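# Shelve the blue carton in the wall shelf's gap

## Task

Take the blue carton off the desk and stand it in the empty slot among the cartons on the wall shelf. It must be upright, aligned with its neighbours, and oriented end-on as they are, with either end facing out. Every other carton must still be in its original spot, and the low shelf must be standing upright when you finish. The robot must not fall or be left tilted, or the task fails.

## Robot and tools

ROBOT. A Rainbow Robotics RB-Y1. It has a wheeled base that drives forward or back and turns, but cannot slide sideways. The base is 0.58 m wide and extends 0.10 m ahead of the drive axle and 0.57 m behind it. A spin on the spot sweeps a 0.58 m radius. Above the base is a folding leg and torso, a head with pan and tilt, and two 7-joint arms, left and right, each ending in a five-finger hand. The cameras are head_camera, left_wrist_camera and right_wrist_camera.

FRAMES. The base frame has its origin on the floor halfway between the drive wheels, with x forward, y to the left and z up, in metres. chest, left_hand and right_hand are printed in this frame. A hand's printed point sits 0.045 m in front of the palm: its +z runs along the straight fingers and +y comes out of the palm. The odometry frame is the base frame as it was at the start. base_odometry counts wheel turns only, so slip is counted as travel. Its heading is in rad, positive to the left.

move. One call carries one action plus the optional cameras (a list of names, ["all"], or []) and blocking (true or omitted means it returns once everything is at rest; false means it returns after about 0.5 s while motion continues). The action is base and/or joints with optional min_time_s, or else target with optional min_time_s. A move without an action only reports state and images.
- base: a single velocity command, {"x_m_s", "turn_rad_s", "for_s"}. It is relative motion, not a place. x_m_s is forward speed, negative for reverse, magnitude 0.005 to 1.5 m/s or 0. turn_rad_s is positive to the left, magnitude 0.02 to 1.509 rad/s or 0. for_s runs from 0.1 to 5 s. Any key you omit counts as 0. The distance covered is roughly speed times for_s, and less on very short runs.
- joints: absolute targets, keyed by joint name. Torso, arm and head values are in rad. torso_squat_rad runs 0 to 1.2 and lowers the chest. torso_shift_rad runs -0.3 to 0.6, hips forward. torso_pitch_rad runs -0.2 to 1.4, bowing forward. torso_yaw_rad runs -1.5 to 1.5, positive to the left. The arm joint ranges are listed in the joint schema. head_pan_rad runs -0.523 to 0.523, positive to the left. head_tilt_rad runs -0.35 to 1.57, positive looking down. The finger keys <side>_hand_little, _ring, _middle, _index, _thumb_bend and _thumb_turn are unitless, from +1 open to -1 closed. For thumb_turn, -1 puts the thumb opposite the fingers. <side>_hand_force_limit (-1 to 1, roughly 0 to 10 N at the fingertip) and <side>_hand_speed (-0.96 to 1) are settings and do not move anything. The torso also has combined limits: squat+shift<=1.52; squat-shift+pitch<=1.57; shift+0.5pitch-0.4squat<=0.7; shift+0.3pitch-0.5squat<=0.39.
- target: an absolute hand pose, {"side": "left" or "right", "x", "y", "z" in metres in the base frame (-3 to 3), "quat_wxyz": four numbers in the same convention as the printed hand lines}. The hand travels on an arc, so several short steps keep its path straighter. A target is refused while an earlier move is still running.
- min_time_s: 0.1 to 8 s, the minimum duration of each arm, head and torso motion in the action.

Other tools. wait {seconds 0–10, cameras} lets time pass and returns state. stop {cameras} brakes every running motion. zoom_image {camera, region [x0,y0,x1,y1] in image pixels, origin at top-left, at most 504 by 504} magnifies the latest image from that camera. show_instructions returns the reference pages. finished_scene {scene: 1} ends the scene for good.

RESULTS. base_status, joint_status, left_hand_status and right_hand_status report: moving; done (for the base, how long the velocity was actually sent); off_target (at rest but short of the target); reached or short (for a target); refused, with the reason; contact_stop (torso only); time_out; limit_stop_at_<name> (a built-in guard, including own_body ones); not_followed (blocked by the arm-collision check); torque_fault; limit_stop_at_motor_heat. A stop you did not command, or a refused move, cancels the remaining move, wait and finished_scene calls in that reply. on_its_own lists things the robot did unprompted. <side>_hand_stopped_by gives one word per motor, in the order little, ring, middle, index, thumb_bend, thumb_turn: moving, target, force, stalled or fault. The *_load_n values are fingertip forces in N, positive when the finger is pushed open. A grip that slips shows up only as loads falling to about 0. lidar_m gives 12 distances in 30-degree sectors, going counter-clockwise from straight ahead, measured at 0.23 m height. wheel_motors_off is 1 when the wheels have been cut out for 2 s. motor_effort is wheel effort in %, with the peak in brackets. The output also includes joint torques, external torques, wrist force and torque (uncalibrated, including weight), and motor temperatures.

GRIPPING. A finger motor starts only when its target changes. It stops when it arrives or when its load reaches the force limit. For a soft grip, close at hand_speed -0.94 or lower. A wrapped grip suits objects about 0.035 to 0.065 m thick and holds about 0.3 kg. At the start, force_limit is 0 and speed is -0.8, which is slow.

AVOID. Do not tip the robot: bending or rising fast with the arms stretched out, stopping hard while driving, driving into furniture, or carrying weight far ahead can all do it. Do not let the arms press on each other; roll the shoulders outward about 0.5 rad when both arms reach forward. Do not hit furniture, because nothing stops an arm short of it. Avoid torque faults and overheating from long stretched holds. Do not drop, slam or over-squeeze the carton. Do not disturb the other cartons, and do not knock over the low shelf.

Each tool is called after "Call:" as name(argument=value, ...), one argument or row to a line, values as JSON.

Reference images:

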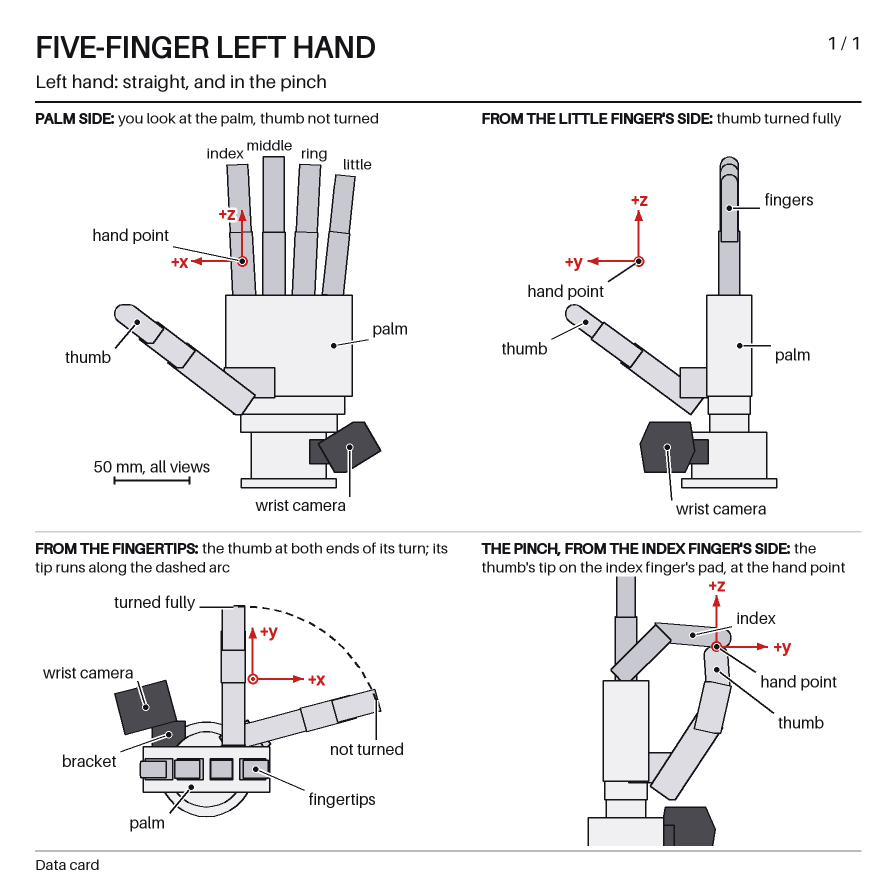

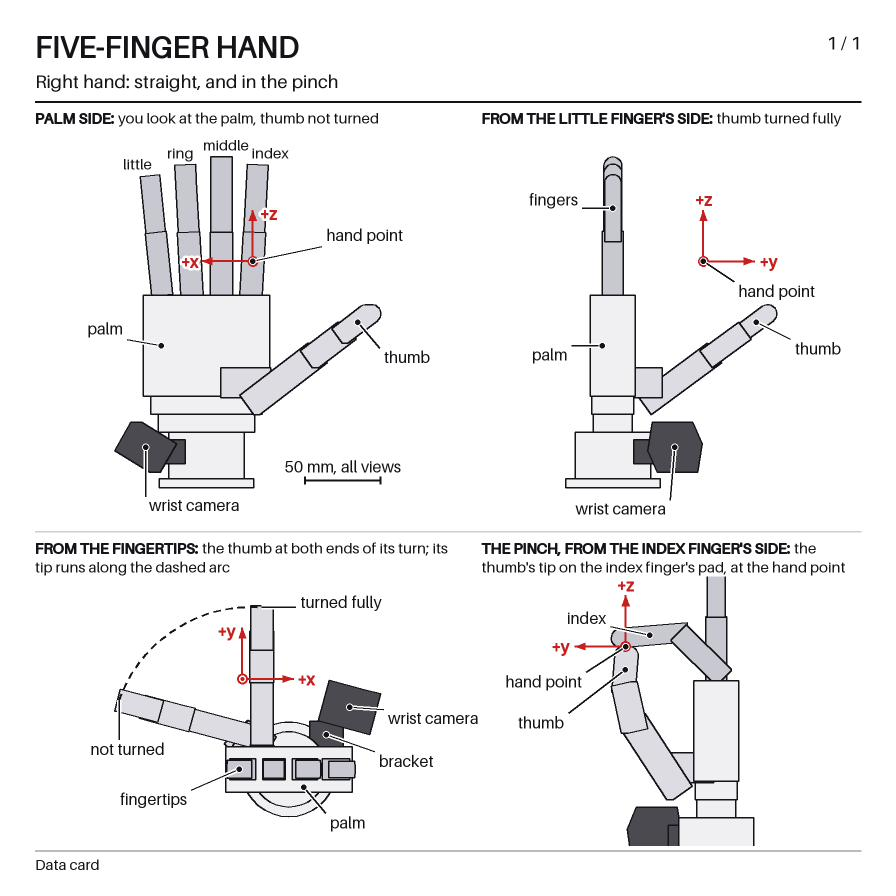

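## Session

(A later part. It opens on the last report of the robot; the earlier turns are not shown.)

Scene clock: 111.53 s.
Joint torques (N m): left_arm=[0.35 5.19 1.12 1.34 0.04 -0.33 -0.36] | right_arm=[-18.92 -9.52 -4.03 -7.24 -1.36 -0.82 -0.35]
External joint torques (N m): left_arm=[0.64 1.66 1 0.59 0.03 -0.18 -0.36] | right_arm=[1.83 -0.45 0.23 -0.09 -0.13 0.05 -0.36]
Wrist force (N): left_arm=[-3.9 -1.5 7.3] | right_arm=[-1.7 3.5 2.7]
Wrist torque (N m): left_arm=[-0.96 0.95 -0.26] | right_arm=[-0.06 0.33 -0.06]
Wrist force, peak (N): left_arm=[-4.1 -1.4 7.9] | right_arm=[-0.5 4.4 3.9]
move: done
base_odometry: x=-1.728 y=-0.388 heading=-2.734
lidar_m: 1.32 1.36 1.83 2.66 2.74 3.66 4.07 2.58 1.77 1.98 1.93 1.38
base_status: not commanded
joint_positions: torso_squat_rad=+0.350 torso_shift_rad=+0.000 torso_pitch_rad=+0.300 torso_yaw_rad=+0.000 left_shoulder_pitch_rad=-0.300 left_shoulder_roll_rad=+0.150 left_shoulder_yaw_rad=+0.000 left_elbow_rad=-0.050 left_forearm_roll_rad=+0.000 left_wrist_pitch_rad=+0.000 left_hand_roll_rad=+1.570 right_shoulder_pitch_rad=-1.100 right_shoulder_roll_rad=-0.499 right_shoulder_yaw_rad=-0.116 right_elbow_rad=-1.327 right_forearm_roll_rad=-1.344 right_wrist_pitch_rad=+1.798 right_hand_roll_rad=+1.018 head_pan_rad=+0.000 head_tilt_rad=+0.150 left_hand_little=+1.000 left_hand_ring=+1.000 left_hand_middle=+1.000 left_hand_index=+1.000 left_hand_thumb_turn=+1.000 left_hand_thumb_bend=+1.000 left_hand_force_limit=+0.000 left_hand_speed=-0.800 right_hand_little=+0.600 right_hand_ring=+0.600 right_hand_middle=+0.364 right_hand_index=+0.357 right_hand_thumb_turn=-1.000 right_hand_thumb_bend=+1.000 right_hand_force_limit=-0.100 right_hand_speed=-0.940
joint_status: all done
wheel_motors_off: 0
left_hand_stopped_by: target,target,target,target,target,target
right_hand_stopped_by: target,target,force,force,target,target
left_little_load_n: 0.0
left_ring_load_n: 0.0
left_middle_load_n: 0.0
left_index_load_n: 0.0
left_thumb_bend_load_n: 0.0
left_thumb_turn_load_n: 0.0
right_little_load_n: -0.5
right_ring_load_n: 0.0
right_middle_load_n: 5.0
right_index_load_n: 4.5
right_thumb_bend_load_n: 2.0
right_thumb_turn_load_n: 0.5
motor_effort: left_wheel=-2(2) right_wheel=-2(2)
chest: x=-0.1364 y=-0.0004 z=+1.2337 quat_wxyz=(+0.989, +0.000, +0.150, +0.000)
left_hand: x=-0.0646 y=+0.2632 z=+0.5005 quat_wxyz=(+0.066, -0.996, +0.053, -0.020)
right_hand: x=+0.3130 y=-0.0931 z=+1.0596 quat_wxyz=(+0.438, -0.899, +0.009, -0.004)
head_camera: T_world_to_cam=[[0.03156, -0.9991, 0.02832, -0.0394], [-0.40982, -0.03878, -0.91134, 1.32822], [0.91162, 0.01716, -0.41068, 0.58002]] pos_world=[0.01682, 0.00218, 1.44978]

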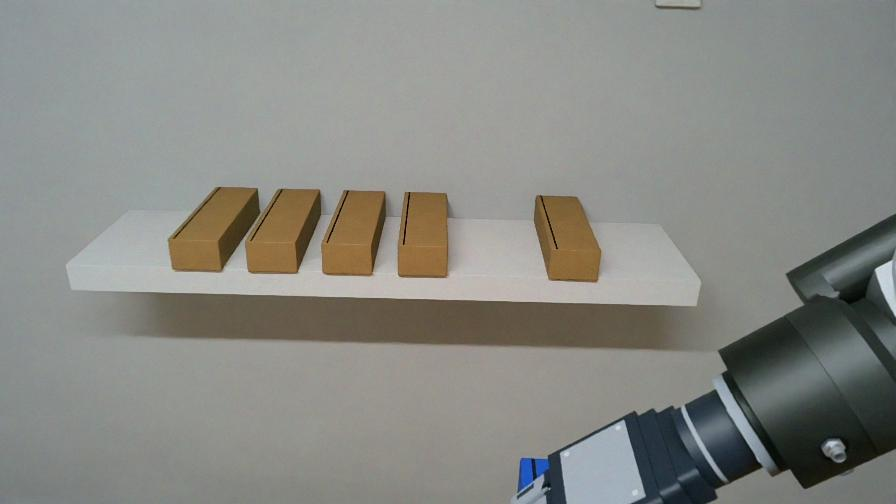

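Call:
move(
  base={"turn_rad_s": 0.05, "for_s": 0.4},
  joints={"torso_squat_rad": 0.15},
  min_time_s=1.5,
  cameras=[],
)

Call:
move(
  base={"x_m_s": 0.25, "for_s": 1.8},
  joints={"head_tilt_rad": 0.4},
  cameras=["head_camera", "right_wrist_camera"],
)

Call:
zoom_image(
  camera="head_camera",
  region=[380, 80, 880, 400],
)

Scene clock: 117.43 s.
Joint torques (N m): left_arm=[-0.05 5.05 1.24 1.42 -0.06 -0.48 -0.24] | right_arm=[-19.08 -8.92 -4.52 -6.94 -1.43 -0.9 -0.41]
External joint torques (N m): left_arm=[0.23 1.51 1.12 0.67 -0.08 -0.33 -0.24] | right_arm=[1.67 0.14 -0.26 0.21 -0.2 -0.02 -0.41]
Wrist force (N): left_arm=[-4.4 -2.0 7.5] | right_arm=[-1.6 3.7 3.0]
Wrist torque (N m): left_arm=[-1.03 1.03 -0.23] | right_arm=[-0.07 0.30 0.04]
Wrist force, peak (N): left_arm=[-4.2 -2.0 8.2] | right_arm=[-1.6 3.3 4.7]
move: done
base_odometry: x=-1.728 y=-0.388 heading=-2.715
lidar_m: 1.32 1.37 1.86 2.66 2.76 3.72 4.07 2.58 1.77 1.98 1.89 1.37
base_status: done (sent for 0.4 of 0.4 s)
joint_positions: torso_squat_rad=+0.150 torso_shift_rad=+0.000 torso_pitch_rad=+0.300 torso_yaw_rad=+0.000 left_shoulder_pitch_rad=-0.300 left_shoulder_roll_rad=+0.150 left_shoulder_yaw_rad=+0.000 left_elbow_rad=-0.050 left_forearm_roll_rad=+0.000 left_wrist_pitch_rad=+0.000 left_hand_roll_rad=+1.570 right_shoulder_pitch_rad=-1.100 right_shoulder_roll_rad=-0.499 right_shoulder_yaw_rad=-0.116 right_elbow_rad=-1.327 right_forearm_roll_rad=-1.344 right_wrist_pitch_rad=+1.798 right_hand_roll_rad=+1.018 head_pan_rad=+0.000 head_tilt_rad=+0.150 left_hand_little=+1.000 left_hand_ring=+1.000 left_hand_middle=+1.000 left_hand_index=+1.000 left_hand_thumb_turn=+1.000 left_hand_thumb_bend=+1.000 left_hand_force_limit=+0.000 left_hand_speed=-0.800 right_hand_little=+0.600 right_hand_ring=+0.600 right_hand_middle=+0.364 right_hand_index=+0.357 right_hand_thumb_turn=-1.000 right_hand_thumb_bend=+1.000 right_hand_force_limit=-0.100 right_hand_speed=-0.940
joint_status: all done
wheel_motors_off: 0
left_hand_stopped_by: target,target,target,target,target,target
right_hand_stopped_by: target,target,force,force,target,target
left_little_load_n: 0.0
left_ring_load_n: 0.0
left_middle_load_n: 0.0
left_index_load_n: 0.0
left_thumb_bend_load_n: 0.0
left_thumb_turn_load_n: 0.0
right_little_load_n: 0.0
right_ring_load_n: 0.0
right_middle_load_n: 5.0
right_index_load_n: 4.0
right_thumb_bend_load_n: 1.5
right_thumb_turn_load_n: 0.5
motor_effort: left_wheel=-11(25) right_wheel=+8(26)
chest: x=-0.1364 y=-0.0004 z=+1.2682 quat_wxyz=(+0.989, +0.000, +0.150, +0.000)
left_hand: x=-0.0646 y=+0.2632 z=+0.5351 quat_wxyz=(+0.066, -0.996, +0.053, -0.020)
right_hand: x=+0.3130 y=-0.0931 z=+1.0942 quat_wxyz=(+0.438, -0.899, +0.009, -0.004)

Scene clock: 120.20 s.
Joint torques (N m): left_arm=[0.63 5.05 1.32 1.34 0.08 -0.09 -0.3] | right_arm=[-18.65 -9.33 -4.58 -7.18 -1.49 -0.9 -0.25]
External joint torques (N m): left_arm=[0.92 1.51 1.2 0.59 0.06 0.06 -0.3] | right_arm=[2.1 -0.27 -0.33 -0.03 -0.25 -0.02 -0.26]
Wrist force (N): left_arm=[-3.5 -1.8 8.0] | right_arm=[-0.7 3.4 3.6]
Wrist torque (N m): left_arm=[-1.07 0.88 -0.22] | right_arm=[-0.24 0.09 0.03]
Wrist force, peak (N): left_arm=[-4.3 -2.1 8.1] | right_arm=[-1.2 3.5 4.4]
move: done
base_odometry: x=-2.138 y=-0.574 heading=-2.715
lidar_m: 0.87 0.90 1.24 2.67 2.76 3.76 4.52 2.46 2.02 1.98 1.25 0.91
base_status: done (sent for 1.8 of 1.8 s)
joint_positions: torso_squat_rad=+0.150 torso_shift_rad=+0.000 torso_pitch_rad=+0.300 torso_yaw_rad=+0.000 left_shoulder_pitch_rad=-0.300 left_shoulder_roll_rad=+0.150 left_shoulder_yaw_rad=+0.000 left_elbow_rad=-0.050 left_forearm_roll_rad=+0.000 left_wrist_pitch_rad=+0.000 left_hand_roll_rad=+1.570 right_shoulder_pitch_rad=-1.100 right_shoulder_roll_rad=-0.499 right_shoulder_yaw_rad=-0.116 right_elbow_rad=-1.327 right_forearm_roll_rad=-1.344 right_wrist_pitch_rad=+1.798 right_hand_roll_rad=+1.018 head_pan_rad=+0.000 head_tilt_rad=+0.400 left_hand_little=+1.000 left_hand_ring=+1.000 left_hand_middle=+1.000 left_hand_index=+1.000 left_hand_thumb_turn=+1.000 left_hand_thumb_bend=+1.000 left_hand_force_limit=+0.000 left_hand_speed=-0.800 right_hand_little=+0.600 right_hand_ring=+0.600 right_hand_middle=+0.364 right_hand_index=+0.357 right_hand_thumb_turn=-1.000 right_hand_thumb_bend=+1.000 right_hand_force_limit=-0.100 right_hand_speed=-0.940
joint_status: all done
wheel_motors_off: 0
left_hand_stopped_by: target,target,target,target,target,target
right_hand_stopped_by: target,target,force,force,target,target
left_little_load_n: 0.0
left_ring_load_n: 0.0
left_middle_load_n: 0.0
left_index_load_n: 0.0
left_thumb_bend_load_n: 0.0
left_thumb_turn_load_n: 0.0
right_little_load_n: 0.0
right_ring_load_n: 0.0
right_middle_load_n: 5.0
right_index_load_n: 4.5
right_thumb_bend_load_n: 2.0
right_thumb_turn_load_n: 1.0
motor_effort: left_wheel=-2(25) right_wheel=-3(31)
chest: x=-0.1364 y=-0.0004 z=+1.2682 quat_wxyz=(+0.989, +0.000, +0.150, +0.000)
left_hand: x=-0.0646 y=+0.2632 z=+0.5351 quat_wxyz=(+0.066, -0.996, +0.053, -0.020)
right_hand: x=+0.3130 y=-0.0931 z=+1.0942 quat_wxyz=(+0.438, -0.899, +0.009, -0.004)
head_camera: T_world_to_cam=[[0.03773, -0.99909, 0.01965, -0.02745], [-0.62251, -0.03888, -0.78165, 1.15936], [0.7817, 0.01726, -0.62341, 0.89595]] pos_world=[0.02238, 0.00218, 1.46529]
right_wrist_camera: T_world_to_cam=[[0.27566, -0.60447, -0.74741, 0.67526], [-0.80846, -0.56641, 0.15991, 0.02134], [-0.52, 0.56017, -0.64483, 1.03759]] pos_world=[0.37066, -0.16096, 1.17035]

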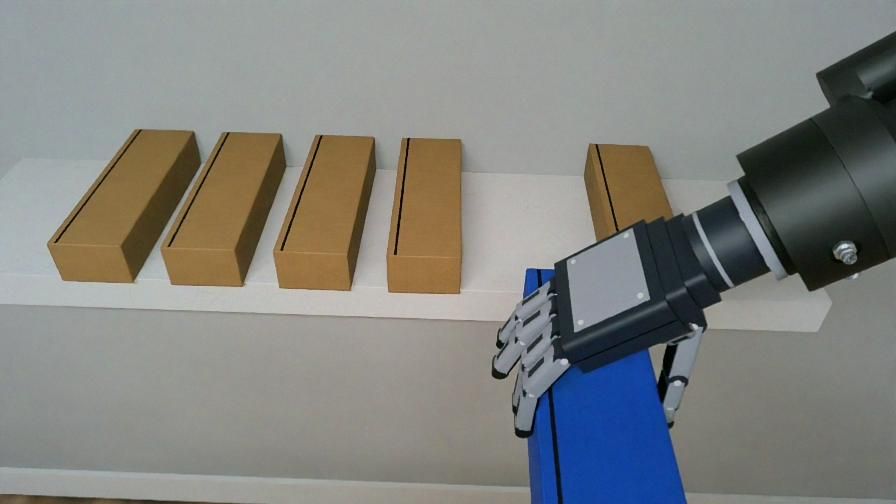

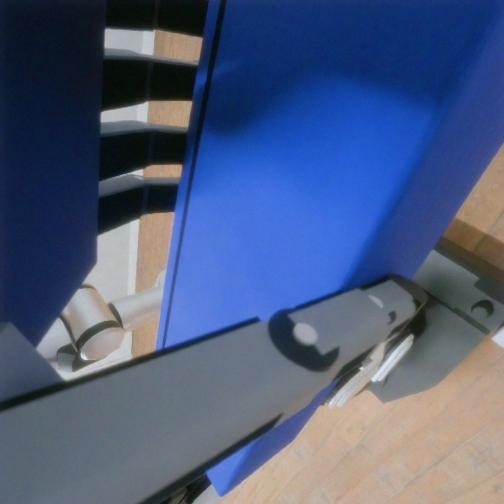

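Scaled by 1.008 from the camera's image (finer frame: 1280x720).

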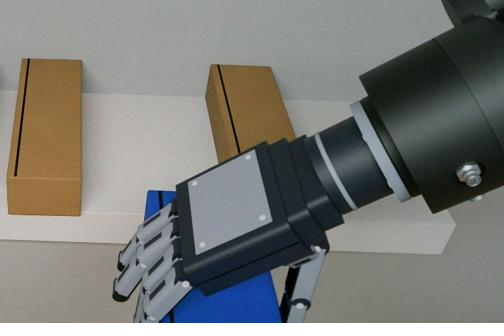

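Call:
zoom_image(
  camera="head_camera",
  region=[370, 120, 520, 300],
)

Call:
zoom_image(
  camera="head_camera",
  region=[560, 120, 710, 300],
)

Scaled by 2.800 from the camera's image (finer frame: 1280x720).

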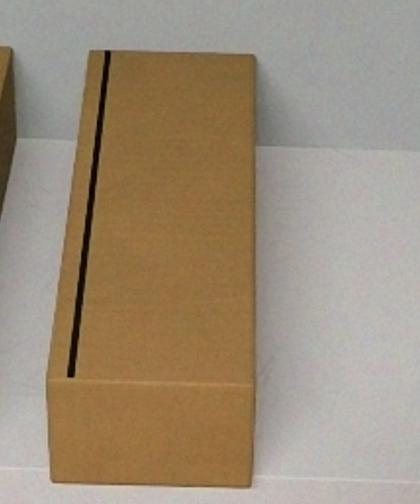

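Scaled by 2.800 from the camera's image (finer frame: 1280x720).

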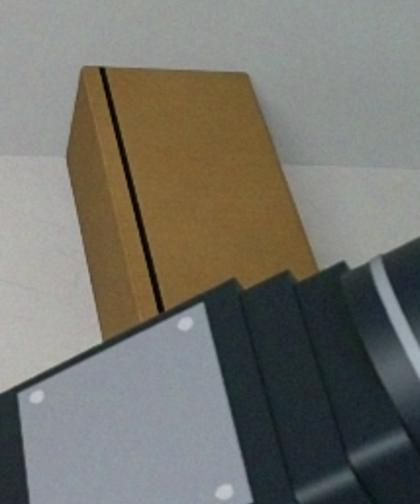

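Call:
move(
  base={"x_m_s": 0.2, "for_s": 2.0},
  joints={"head_tilt_rad": 0.6},
  cameras=["head_camera", "right_wrist_camera"],
)

Scene clock: 126.37 s.
Joint torques (N m): left_arm=[0.15 4.99 1.32 1.28 0.13 -0.13 -0.32] | right_arm=[-18.71 -9.42 -4.35 -7.02 -1.43 -1.04 -0.56]
External joint torques (N m): left_arm=[0.44 1.45 1.2 0.53 0.12 0.02 -0.32] | right_arm=[2.05 -0.36 -0.09 0.13 -0.19 -0.16 -0.57]
Wrist force (N): left_arm=[-4.6 -1.6 7.1] | right_arm=[-1.3 2.6 2.6]
Wrist torque (N m): left_arm=[-1.00 1.05 -0.29] | right_arm=[-0.25 0.20 -0.04]
Wrist force, peak (N): left_arm=[-4.1 -2.3 8.0] | right_arm=[-1.7 3.8 4.3]
move: done
base_odometry: x=-2.502 y=-0.740 heading=-2.715
lidar_m: 0.47 0.49 0.68 1.84 2.76 3.76 4.92 2.29 2.05 1.92 0.68 0.49
base_status: done (sent for 2 of 2 s)
joint_positions: torso_squat_rad=+0.150 torso_shift_rad=+0.000 torso_pitch_rad=+0.300 torso_yaw_rad=+0.000 left_shoulder_pitch_rad=-0.300 left_shoulder_roll_rad=+0.150 left_shoulder_yaw_rad=+0.000 left_elbow_rad=-0.050 left_forearm_roll_rad=+0.000 left_wrist_pitch_rad=+0.000 left_hand_roll_rad=+1.570 right_shoulder_pitch_rad=-1.100 right_shoulder_roll_rad=-0.499 right_shoulder_yaw_rad=-0.116 right_elbow_rad=-1.327 right_forearm_roll_rad=-1.344 right_wrist_pitch_rad=+1.798 right_hand_roll_rad=+1.018 head_pan_rad=+0.000 head_tilt_rad=+0.600 left_hand_little=+1.000 left_hand_ring=+1.000 left_hand_middle=+1.000 left_hand_index=+1.000 left_hand_thumb_turn=+1.000 left_hand_thumb_bend=+1.000 left_hand_force_limit=+0.000 left_hand_speed=-0.800 right_hand_little=+0.600 right_hand_ring=+0.600 right_hand_middle=+0.364 right_hand_index=+0.357 right_hand_thumb_turn=-1.000 right_hand_thumb_bend=+1.000 right_hand_force_limit=-0.100 right_hand_speed=-0.940
joint_status: all done
wheel_motors_off: 0
left_hand_stopped_by: target,target,target,target,target,target
right_hand_stopped_by: target,target,force,force,target,target
left_little_load_n: 0.0
left_ring_load_n: 0.0
left_middle_load_n: 0.0
left_index_load_n: 0.0
left_thumb_bend_load_n: 0.0
left_thumb_turn_load_n: 0.0
right_little_load_n: 0.0
right_ring_load_n: 0.0
right_middle_load_n: 5.0
right_index_load_n: 4.5
right_thumb_bend_load_n: 1.5
right_thumb_turn_load_n: 1.0
motor_effort: left_wheel=-1(27) right_wheel=-3(22)
chest: x=-0.1364 y=-0.0004 z=+1.2682 quat_wxyz=(+0.989, +0.000, +0.150, +0.000)
left_hand: x=-0.0646 y=+0.2632 z=+0.5351 quat_wxyz=(+0.066, -0.996, +0.053, -0.020)
right_hand: x=+0.3130 y=-0.0931 z=+1.0942 quat_wxyz=(+0.438, -0.899, +0.009, -0.004)
head_camera: T_world_to_cam=[[0.04095, -0.99909, 0.01183, -0.01591], [-0.76536, -0.03898, -0.64242, 0.94907], [0.6423, 0.01726, -0.76626, 1.09564]] pos_world=[0.0233, 0.00218, 1.44944]
right_wrist_camera: T_world_to_cam=[[0.27574, -0.60442, -0.74743, 0.67526], [-0.80843, -0.56647, 0.15984, 0.02141], [-0.52, 0.56017, -0.64483, 1.03759]] pos_world=[0.37066, -0.16096, 1.17035]

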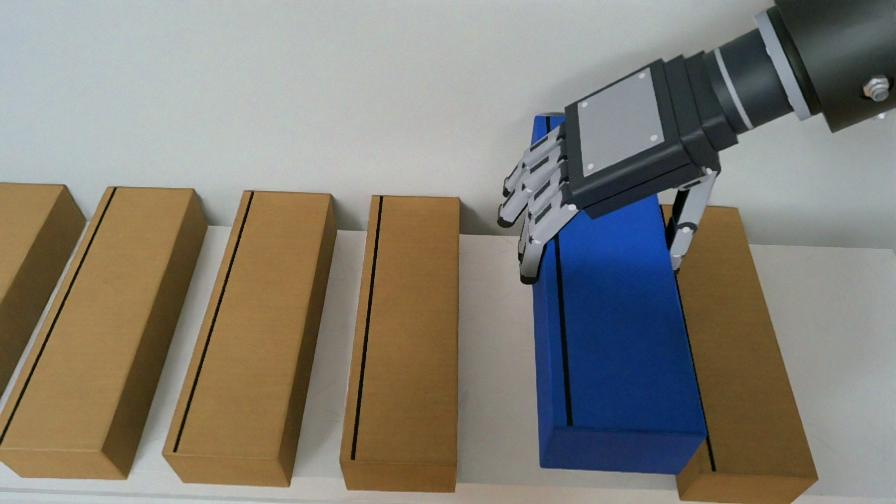

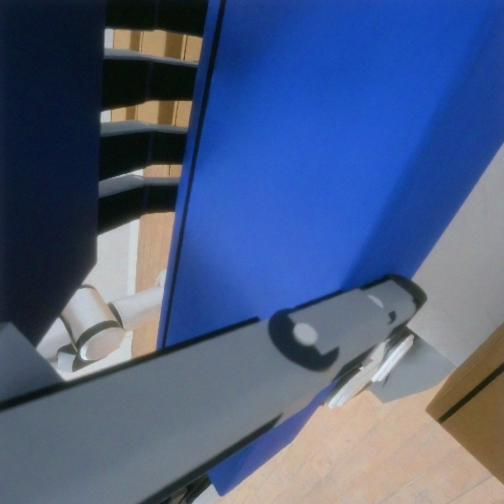

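Call:
move(
  target={"side": "right", "x": 0.344, "y": -0.0914, "z": 1.05, "quat_wxyz": [0.4384, -0.8988, -0.0045, 0.0022]},
  min_time_s=2.5,
  cameras=["head_camera", "right_wrist_camera"],
)

Scene clock: 133.67 s.
Joint torques (N m): left_arm=[0.49 4.61 1.25 1.25 -0.08 -0.37 -0.24] | right_arm=[-21.49 -8.34 -2.56 -6.79 -1.36 -0.82 0.17]
External joint torques (N m): left_arm=[0.78 1.07 1.14 0.51 -0.09 -0.22 -0.24] | right_arm=[0.77 0.95 1.27 1.01 0.05 -0.31 0.17]
Wrist force (N): left_arm=[-3.7 -1.5 7.5] | right_arm=[-1.3 4.0 3.2]
Wrist torque (N m): left_arm=[-0.96 0.96 -0.22] | right_arm=[-0.09 0.19 0.14]
Wrist force, peak (N): left_arm=[-4.6 -1.6 8.0] | right_arm=[-2.0 4.2 3.6]
move: done
base_odometry: x=-2.502 y=-0.740 heading=-2.715
lidar_m: 0.47 0.49 0.68 1.83 2.76 3.76 4.92 2.29 2.06 1.91 0.68 0.49
base_status: not commanded
joint_positions: torso_squat_rad=+0.150 torso_shift_rad=+0.000 torso_pitch_rad=+0.300 torso_yaw_rad=+0.000 left_shoulder_pitch_rad=-0.300 left_shoulder_roll_rad=+0.150 left_shoulder_yaw_rad=+0.000 left_elbow_rad=-0.050 left_forearm_roll_rad=+0.000 left_wrist_pitch_rad=+0.000 left_hand_roll_rad=+1.570 right_shoulder_pitch_rad=-1.190 right_shoulder_roll_rad=-0.478 right_shoulder_yaw_rad=-0.071 right_elbow_rad=-0.992 right_forearm_roll_rad=-1.296 right_wrist_pitch_rad=+1.716 right_hand_roll_rad=+1.270 head_pan_rad=+0.000 head_tilt_rad=+0.600 left_hand_little=+1.000 left_hand_ring=+1.000 left_hand_middle=+1.000 left_hand_index=+1.000 left_hand_thumb_turn=+1.000 left_hand_thumb_bend=+1.000 left_hand_force_limit=+0.000 left_hand_speed=-0.800 right_hand_little=+0.600 right_hand_ring=+0.600 right_hand_middle=+0.364 right_hand_index=+0.357 right_hand_thumb_turn=-1.000 right_hand_thumb_bend=+1.000 right_hand_force_limit=-0.100 right_hand_speed=-0.940
joint_status: all done
wheel_motors_off: 0
left_hand_stopped_by: target,target,target,target,target,target
right_hand_stopped_by: target,target,force,force,target,target
left_little_load_n: 0.0
left_ring_load_n: 0.0
left_middle_load_n: 0.0
left_index_load_n: 0.0
left_thumb_bend_load_n: 0.0
left_thumb_turn_load_n: 0.0
right_little_load_n: 0.0
right_ring_load_n: 0.0
right_middle_load_n: 5.0
right_index_load_n: 4.5
right_thumb_bend_load_n: 1.5
right_thumb_turn_load_n: 1.0
motor_effort: left_wheel=-1(1) right_wheel=-3(4)
chest: x=-0.1364 y=-0.0004 z=+1.2682 quat_wxyz=(+0.989, +0.000, +0.150, +0.000)
left_hand: x=-0.0646 y=+0.2632 z=+0.5351 quat_wxyz=(+0.066, -0.996, +0.053, -0.020)
right_hand: x=+0.3438 y=-0.0916 z=+1.0499 quat_wxyz=(+0.438, -0.899, -0.004, +0.002)
right_hand_status: reached (checked arc that bows 7 mm and turns the hand up to 2 deg, planned for 2.5 s): 0 mm and 0.1 deg off.
head_camera: T_world_to_cam=[[0.04095, -0.99909, 0.01183, -0.01591], [-0.76536, -0.03898, -0.64242, 0.94907], [0.6423, 0.01726, -0.76626, 1.09564]] pos_world=[0.0233, 0.00218, 1.44944]
right_wrist_camera: T_world_to_cam=[[0.29355, -0.59632, -0.74715, 0.62887], [-0.79211, -0.58928, 0.15911, 0.04733], [-0.53516, 0.54512, -0.64533, 1.0285]] pos_world=[0.4033, -0.15775, 1.12605]

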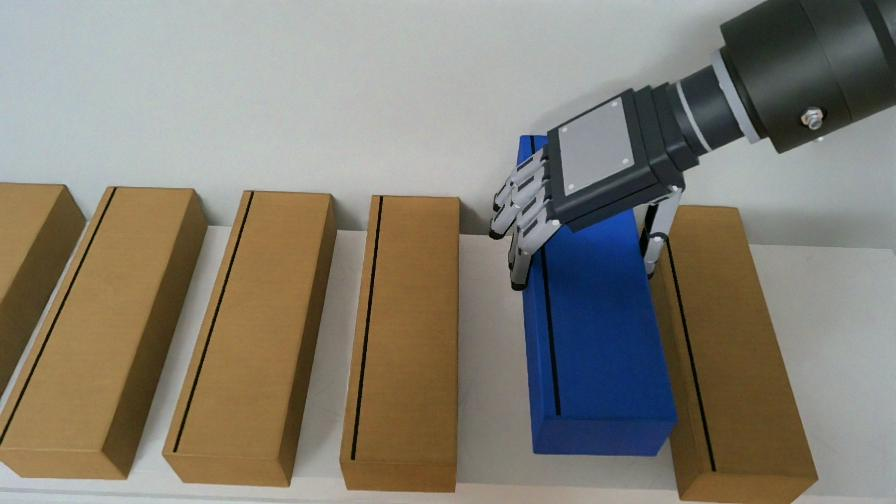

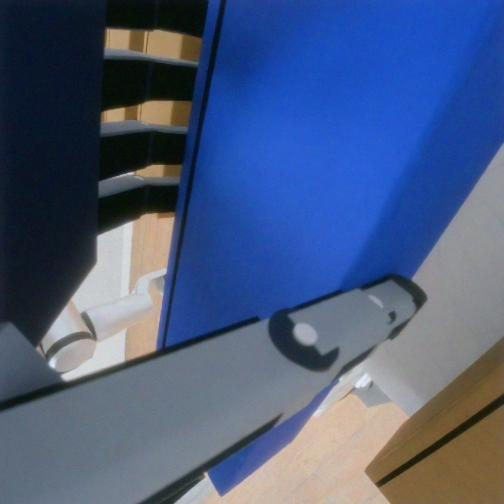

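Call:
move(
  target={"side": "right", "x": 0.344, "y": -0.0883, "z": 0.99, "quat_wxyz": [0.4383, -0.8987, -0.009, 0.0044]},
  min_time_s=3,
  cameras=["head_camera", "right_wrist_camera"],
)

Call:
zoom_image(
  camera="head_camera",
  region=[330, 120, 830, 504],
)

Scene clock: 138.03 s.
Joint torques (N m): left_arm=[0.03 5.03 1.46 1.32 -0.08 -0.38 -0.17] | right_arm=[-17.39 -7.9 -2.64 -7.19 -1.55 -0.41 0.41]
External joint torques (N m): left_arm=[0.31 1.5 1.34 0.58 -0.1 -0.23 -0.17] | right_arm=[4.65 1.01 0.83 0.81 -0.09 -0.14 0.4]
Wrist force (N): left_arm=[-4.0 -1.1 7.7] | right_arm=[-0.8 3.1 2.0]
Wrist torque (N m): left_arm=[-0.90 0.97 -0.28] | right_arm=[-0.15 0.19 0.16]
Wrist force, peak (N): left_arm=[-4.6 -1.6 7.9] | right_arm=[-1.4 3.9 3.7]
move: done
base_odometry: x=-2.502 y=-0.740 heading=-2.715
lidar_m: 0.47 0.49 0.67 1.83 2.76 3.76 4.92 2.29 2.05 1.91 0.68 0.49
base_status: not commanded
joint_positions: torso_squat_rad=+0.150 torso_shift_rad=+0.000 torso_pitch_rad=+0.300 torso_yaw_rad=+0.000 left_shoulder_pitch_rad=-0.300 left_shoulder_roll_rad=+0.150 left_shoulder_yaw_rad=+0.000 left_elbow_rad=-0.050 left_forearm_roll_rad=+0.000 left_wrist_pitch_rad=+0.000 left_hand_roll_rad=+1.570 right_shoulder_pitch_rad=-1.152 right_shoulder_roll_rad=-0.436 right_shoulder_yaw_rad=-0.047 right_elbow_rad=-0.857 right_forearm_roll_rad=-1.264 right_wrist_pitch_rad=+1.625 right_hand_roll_rad=+1.432 head_pan_rad=+0.000 head_tilt_rad=+0.600 left_hand_little=+1.000 left_hand_ring=+1.000 left_hand_middle=+1.000 left_hand_index=+1.000 left_hand_thumb_turn=+1.000 left_hand_thumb_bend=+1.000 left_hand_force_limit=+0.000 left_hand_speed=-0.800 right_hand_little=+0.600 right_hand_ring=+0.600 right_hand_middle=+0.364 right_hand_index=+0.357 right_hand_thumb_turn=-1.000 right_hand_thumb_bend=+1.000 right_hand_force_limit=-0.100 right_hand_speed=-0.940
joint_status: all done
wheel_motors_off: 0
left_hand_stopped_by: target,target,target,target,target,target
right_hand_stopped_by: target,target,force,force,target,target
left_little_load_n: 0.0
left_ring_load_n: 0.0
left_middle_load_n: 0.0
left_index_load_n: 0.0
left_thumb_bend_load_n: 0.0
left_thumb_turn_load_n: 0.0
right_little_load_n: 0.0
right_ring_load_n: 0.0
right_middle_load_n: 5.0
right_index_load_n: 4.5
right_thumb_bend_load_n: 1.5
right_thumb_turn_load_n: 1.0
motor_effort: left_wheel=-1(1) right_wheel=-3(3)
chest: x=-0.1364 y=-0.0004 z=+1.2682 quat_wxyz=(+0.989, +0.000, +0.150, +0.000)
left_hand: x=-0.0646 y=+0.2632 z=+0.5351 quat_wxyz=(+0.066, -0.996, +0.053, -0.020)
right_hand: x=+0.3434 y=-0.0885 z=+0.9904 quat_wxyz=(+0.437, -0.899, -0.008, +0.002)
right_hand_status: reached (checked arc that bows 2 mm and turns the hand up to 0 deg, planned for 3.0 s): 1 mm and 0.4 deg off.
head_camera: T_world_to_cam=[[0.04095, -0.99909, 0.01183, -0.01591], [-0.76536, -0.03898, -0.64242, 0.94907], [0.6423, 0.01726, -0.76626, 1.09564]] pos_world=[0.0233, 0.00218, 1.44944]
right_wrist_camera: T_world_to_cam=[[0.30085, -0.59554, -0.74487, 0.5817], [-0.78821, -0.59496, 0.15733, 0.05827], [-0.53686, 0.53978, -0.6484, 0.9914]] pos_world=[0.40317, -0.15404, 1.06695]

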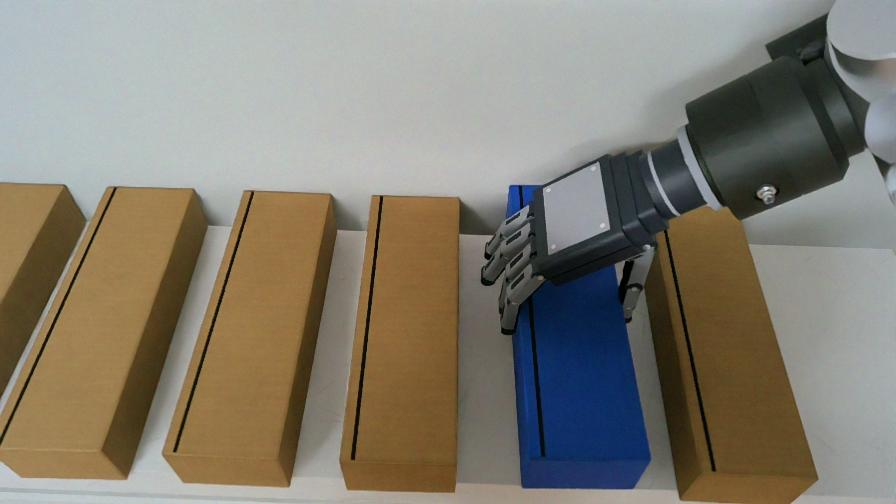

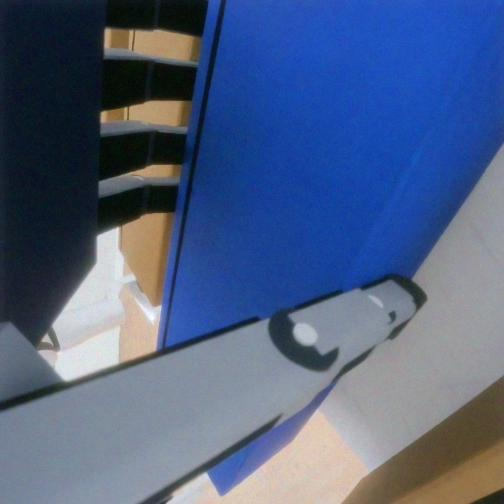

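Scaled by 1.008 from the camera's image (finer frame: 1280x720).

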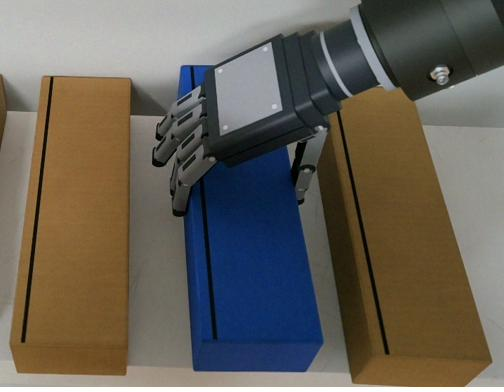

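Call:
move(
  target={"side": "right", "x": 0.3475, "y": -0.0875, "z": 0.976, "quat_wxyz": [0.4383, -0.8987, -0.009, 0.0044]},
  min_time_s=2,
  cameras=["head_camera"],
)

Call:
zoom_image(
  camera="head_camera",
  region=[330, 404, 830, 504],
)

Scene clock: 142.23 s.
Joint torques (N m): left_arm=[0.44 5.34 1.5 1.24 0.01 -0.3 -0.24] | right_arm=[-21.76 -8.13 -2.21 -7.33 -1.26 -0.54 0.27]
External joint torques (N m): left_arm=[0.73 1.8 1.38 0.49 0 -0.15 -0.24] | right_arm=[0.6 0.81 0.98 0.64 0.22 -0.41 0.26]
Wrist force (N): left_arm=[-4.0 -1.6 7.7] | right_arm=[-1.3 2.7 2.9]
Wrist torque (N m): left_arm=[-0.99 0.98 -0.24] | right_arm=[-0.27 0.14 0.10]
Wrist force, peak (N): left_arm=[-4.3 -1.2 8.2] | right_arm=[-1.3 3.7 4.1]
move: done
base_odometry: x=-2.502 y=-0.740 heading=-2.715
lidar_m: 0.47 0.49 0.67 1.83 2.76 3.77 4.92 2.29 2.06 1.91 0.67 0.49
base_status: not commanded
joint_positions: torso_squat_rad=+0.150 torso_shift_rad=+0.000 torso_pitch_rad=+0.300 torso_yaw_rad=+0.000 left_shoulder_pitch_rad=-0.300 left_shoulder_roll_rad=+0.150 left_shoulder_yaw_rad=+0.000 left_elbow_rad=-0.050 left_forearm_roll_rad=+0.000 left_wrist_pitch_rad=+0.000 left_hand_roll_rad=+1.570 right_shoulder_pitch_rad=-1.188 right_shoulder_roll_rad=-0.427 right_shoulder_yaw_rad=-0.041 right_elbow_rad=-0.736 right_forearm_roll_rad=-1.258 right_wrist_pitch_rad=+1.594 right_hand_roll_rad=+1.510 head_pan_rad=+0.000 head_tilt_rad=+0.600 left_hand_little=+1.000 left_hand_ring=+1.000 left_hand_middle=+1.000 left_hand_index=+1.000 left_hand_thumb_turn=+1.000 left_hand_thumb_bend=+1.000 left_hand_force_limit=+0.000 left_hand_speed=-0.800 right_hand_little=+0.600 right_hand_ring=+0.600 right_hand_middle=+0.364 right_hand_index=+0.357 right_hand_thumb_turn=-1.000 right_hand_thumb_bend=+1.000 right_hand_force_limit=-0.100 right_hand_speed=-0.940
joint_status: all done
wheel_motors_off: 0
left_hand_stopped_by: target,target,target,target,target,target
right_hand_stopped_by: target,target,force,force,target,target
left_little_load_n: 0.0
left_ring_load_n: 0.0
left_middle_load_n: 0.0
left_index_load_n: 0.0
left_thumb_bend_load_n: -0.5
left_thumb_turn_load_n: 0.0
right_little_load_n: 0.0
right_ring_load_n: 0.0
right_middle_load_n: 5.0
right_index_load_n: 4.5
right_thumb_bend_load_n: 1.5
right_thumb_turn_load_n: 1.5
motor_effort: left_wheel=-1(1) right_wheel=-3(3)
chest: x=-0.1364 y=-0.0004 z=+1.2682 quat_wxyz=(+0.989, +0.000, +0.150, +0.000)
left_hand: x=-0.0646 y=+0.2632 z=+0.5351 quat_wxyz=(+0.066, -0.996, +0.053, -0.020)
right_hand: x=+0.3473 y=-0.0877 z=+0.9759 quat_wxyz=(+0.438, -0.899, -0.009, +0.004)
right_hand_status: reached (checked arc that bows 3 mm and turns the hand up to 1 deg, planned for 2.0 s): 0 mm and 0.1 deg off.
head_camera: T_world_to_cam=[[0.04095, -0.99909, 0.01183, -0.01591], [-0.76536, -0.03898, -0.64242, 0.94907], [0.6423, 0.01726, -0.76626, 1.09564]] pos_world=[0.0233, 0.00218, 1.44944]

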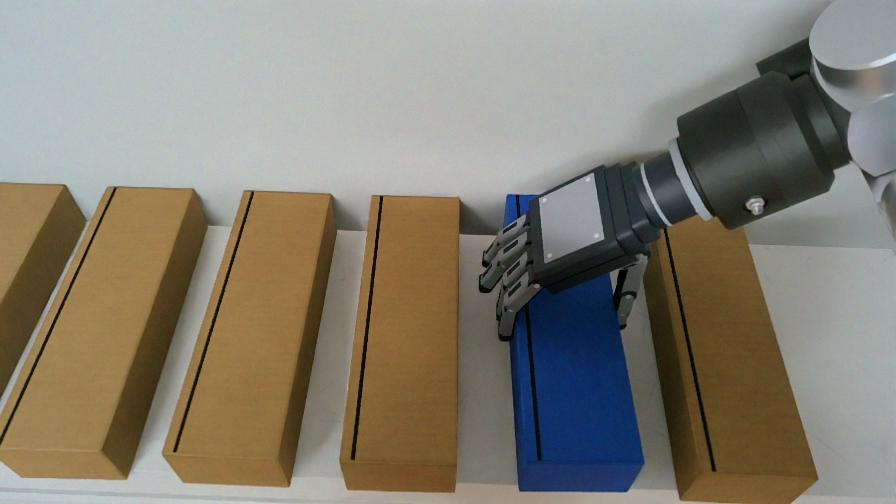

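Scaled by 1.008 from the camera's image (finer frame: 1280x720).

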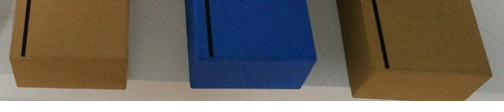

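Call:
move(
  target={"side": "right", "x": 0.3475, "y": -0.0875, "z": 0.971, "quat_wxyz": [0.4383, -0.8987, -0.009, 0.0044]},
  min_time_s=1.5,
  cameras=["head_camera"],
)

Call:
move(
  target={"side": "right", "x": 0.3475, "y": -0.0875, "z": 0.968, "quat_wxyz": [0.4383, -0.8987, -0.009, 0.0044]},
  min_time_s=1.5,
  cameras=["head_camera"],
)

Call:
zoom_image(
  camera="head_camera",
  region=[440, 380, 700, 504],
)

Scene clock: 144.77 s.
Joint torques (N m): left_arm=[0.02 4.86 1.16 1.25 0.05 -0.4 -0.31] | right_arm=[-20.95 -8.01 -1.89 -6.96 -1.37 -0.08 0.61]
External joint torques (N m): left_arm=[0.31 1.33 1.04 0.5 0.03 -0.25 -0.32] | right_arm=[1.43 0.92 1.24 1 0.11 0.02 0.6]
Wrist force (N): left_arm=[-4.1 -1.7 7.5] | right_arm=[-1.3 3.0 2.5]
Wrist torque (N m): left_arm=[-1.04 0.98 -0.26] | right_arm=[-0.19 0.21 0.12]
Wrist force, peak (N): left_arm=[-4.4 -1.0 8.1] | right_arm=[-3.5 3.5 3.3]
move: done
base_odometry: x=-2.502 y=-0.740 heading=-2.715
lidar_m: 0.47 0.49 0.67 1.84 2.77 3.76 4.92 2.29 2.06 1.91 0.68 0.49
base_status: not commanded
joint_positions: torso_squat_rad=+0.150 torso_shift_rad=+0.000 torso_pitch_rad=+0.300 torso_yaw_rad=+0.000 left_shoulder_pitch_rad=-0.300 left_shoulder_roll_rad=+0.150 left_shoulder_yaw_rad=+0.000 left_elbow_rad=-0.050 left_forearm_roll_rad=+0.000 left_wrist_pitch_rad=+0.000 left_hand_roll_rad=+1.570 right_shoulder_pitch_rad=-1.192 right_shoulder_roll_rad=-0.425 right_shoulder_yaw_rad=-0.039 right_elbow_rad=-0.711 right_forearm_roll_rad=-1.257 right_wrist_pitch_rad=+1.585 right_hand_roll_rad=+1.529 head_pan_rad=+0.000 head_tilt_rad=+0.600 left_hand_little=+1.000 left_hand_ring=+1.000 left_hand_middle=+1.000 left_hand_index=+1.000 left_hand_thumb_turn=+1.000 left_hand_thumb_bend=+1.000 left_hand_force_limit=+0.000 left_hand_speed=-0.800 right_hand_little=+0.600 right_hand_ring=+0.600 right_hand_middle=+0.364 right_hand_index=+0.357 right_hand_thumb_turn=-1.000 right_hand_thumb_bend=+1.000 right_hand_force_limit=-0.100 right_hand_speed=-0.940
joint_status: all done
wheel_motors_off: 0
left_hand_stopped_by: target,target,target,target,target,target
right_hand_stopped_by: target,target,force,force,target,target
left_little_load_n: 0.0
left_ring_load_n: 0.0
left_middle_load_n: 0.5
left_index_load_n: 0.0
left_thumb_bend_load_n: 0.0
left_thumb_turn_load_n: 0.0
right_little_load_n: 0.0
right_ring_load_n: 0.0
right_middle_load_n: 5.0
right_index_load_n: 4.5
right_thumb_bend_load_n: 1.5
right_thumb_turn_load_n: 1.0
motor_effort: left_wheel=-1(2) right_wheel=-3(3)
chest: x=-0.1364 y=-0.0004 z=+1.2682 quat_wxyz=(+0.989, +0.000, +0.150, +0.000)
left_hand: x=-0.0646 y=+0.2632 z=+0.5351 quat_wxyz=(+0.066, -0.996, +0.053, -0.020)
right_hand: x=+0.3473 y=-0.0877 z=+0.9709 quat_wxyz=(+0.438, -0.899, -0.009, +0.004)
right_hand_status: reached (checked arc that bows 0 mm and turns the hand up to 0 deg, planned for 1.5 s): 0 mm and 0.1 deg off.
head_camera: T_world_to_cam=[[0.04095, -0.99909, 0.01183, -0.01591], [-0.76536, -0.03898, -0.64242, 0.94907], [0.6423, 0.01726, -0.76626, 1.09564]] pos_world=[0.0233, 0.00218, 1.44944]

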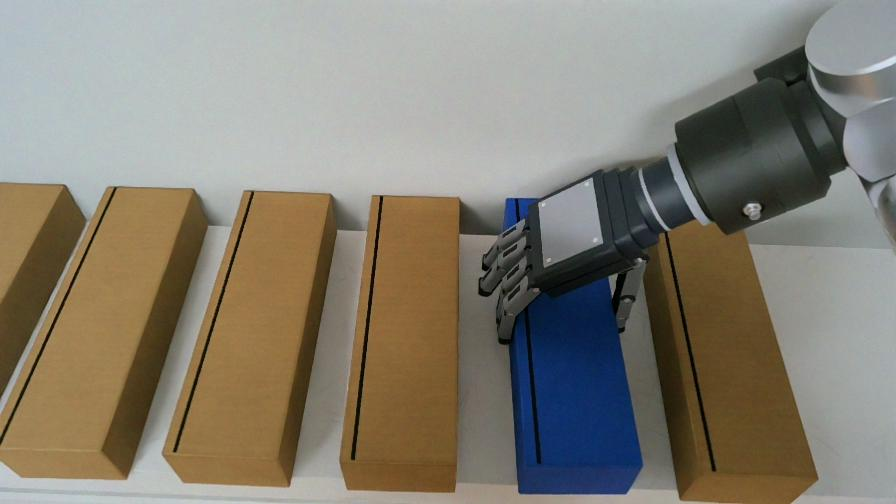

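Scene clock: 146.60 s.
Joint torques (N m): left_arm=[-0.04 5.51 1.22 1.4 0.07 -0.22 -0.12] | right_arm=[-19.67 -6.95 -1.02 -5.88 -0.49 -0.74 0.63]
External joint torques (N m): left_arm=[0.25 1.97 1.11 0.66 0.05 -0.07 -0.12] | right_arm=[2.73 1.97 2.06 2.07 1 -0.66 0.62]
Wrist force (N): left_arm=[-4.1 -1.6 7.5] | right_arm=[-3.7 -1.0 -1.0]
Wrist torque (N m): left_arm=[-0.98 0.97 -0.27] | right_arm=[-0.11 0.31 0.03]
Wrist force, peak (N): left_arm=[-3.8 -1.9 8.3] | right_arm=[-2.2 3.6 3.6]
move: done
base_odometry: x=-2.502 y=-0.740 heading=-2.715
lidar_m: 0.47 0.49 0.68 1.83 2.76 3.76 4.92 2.29 2.06 1.91 0.68 0.48
base_status: not commanded
joint_positions: torso_squat_rad=+0.150 torso_shift_rad=+0.000 torso_pitch_rad=+0.300 torso_yaw_rad=+0.000 left_shoulder_pitch_rad=-0.300 left_shoulder_roll_rad=+0.150 left_shoulder_yaw_rad=+0.000 left_elbow_rad=-0.050 left_forearm_roll_rad=+0.000 left_wrist_pitch_rad=+0.000 left_hand_roll_rad=+1.570 right_shoulder_pitch_rad=-1.195 right_shoulder_roll_rad=-0.423 right_shoulder_yaw_rad=-0.039 right_elbow_rad=-0.693 right_forearm_roll_rad=-1.256 right_wrist_pitch_rad=+1.579 right_hand_roll_rad=+1.542 head_pan_rad=+0.000 head_tilt_rad=+0.600 left_hand_little=+1.000 left_hand_ring=+1.000 left_hand_middle=+1.000 left_hand_index=+1.000 left_hand_thumb_turn=+1.000 left_hand_thumb_bend=+1.000 left_hand_force_limit=+0.000 left_hand_speed=-0.800 right_hand_little=+0.600 right_hand_ring=+0.600 right_hand_middle=+0.364 right_hand_index=+0.357 right_hand_thumb_turn=-1.000 right_hand_thumb_bend=+1.000 right_hand_force_limit=-0.100 right_hand_speed=-0.940
joint_status: all done
wheel_motors_off: 0
left_hand_stopped_by: target,target,target,target,target,target
right_hand_stopped_by: target,target,force,force,target,target
left_little_load_n: 0.0
left_ring_load_n: 0.0
left_middle_load_n: 0.0
left_index_load_n: 0.5
left_thumb_bend_load_n: 0.0
left_thumb_turn_load_n: 0.0
right_little_load_n: 0.0
right_ring_load_n: 0.0
right_middle_load_n: 5.0
right_index_load_n: 4.5
right_thumb_bend_load_n: 1.5
right_thumb_turn_load_n: 2.0
motor_effort: left_wheel=-1(1) right_wheel=-3(3)
chest: x=-0.1364 y=-0.0004 z=+1.2682 quat_wxyz=(+0.989, +0.000, +0.150, +0.000)
left_hand: x=-0.0646 y=+0.2632 z=+0.5351 quat_wxyz=(+0.066, -0.996, +0.053, -0.020)
right_hand: x=+0.3475 y=-0.0876 z=+0.9683 quat_wxyz=(+0.438, -0.899, -0.009, +0.004)
right_hand_status: reached (checked arc that bows 0 mm and turns the hand up to 0 deg, planned for 1.5 s): 0 mm and 0.1 deg off.
head_camera: T_world_to_cam=[[0.04095, -0.99909, 0.01183, -0.01592], [-0.76531, -0.03898, -0.64248, 0.94914], [0.64236, 0.01726, -0.76621, 1.09571]] pos_world=[0.0232, 0.00218, 1.44954]

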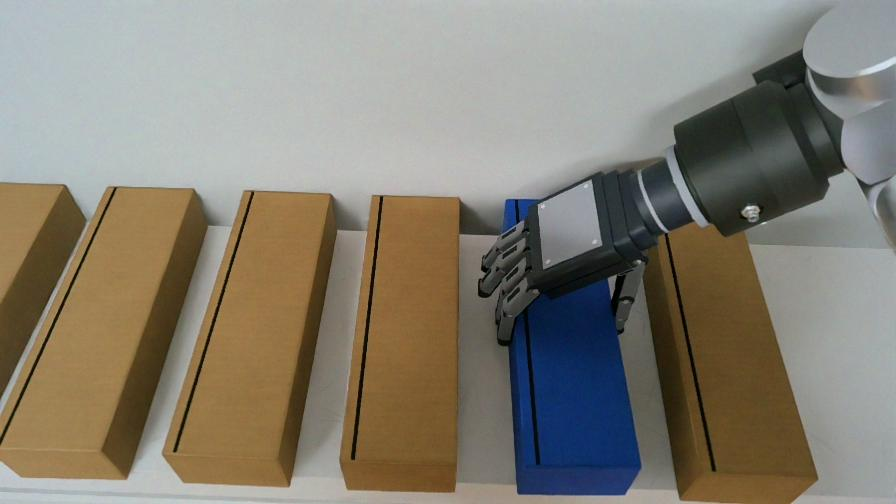

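Scaled by 1.938 from the camera's image (finer frame: 1280x720).

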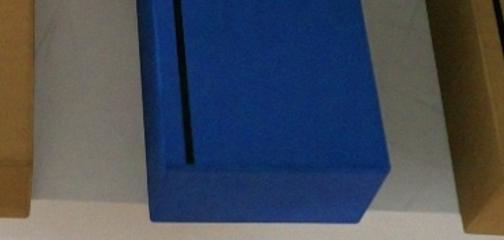

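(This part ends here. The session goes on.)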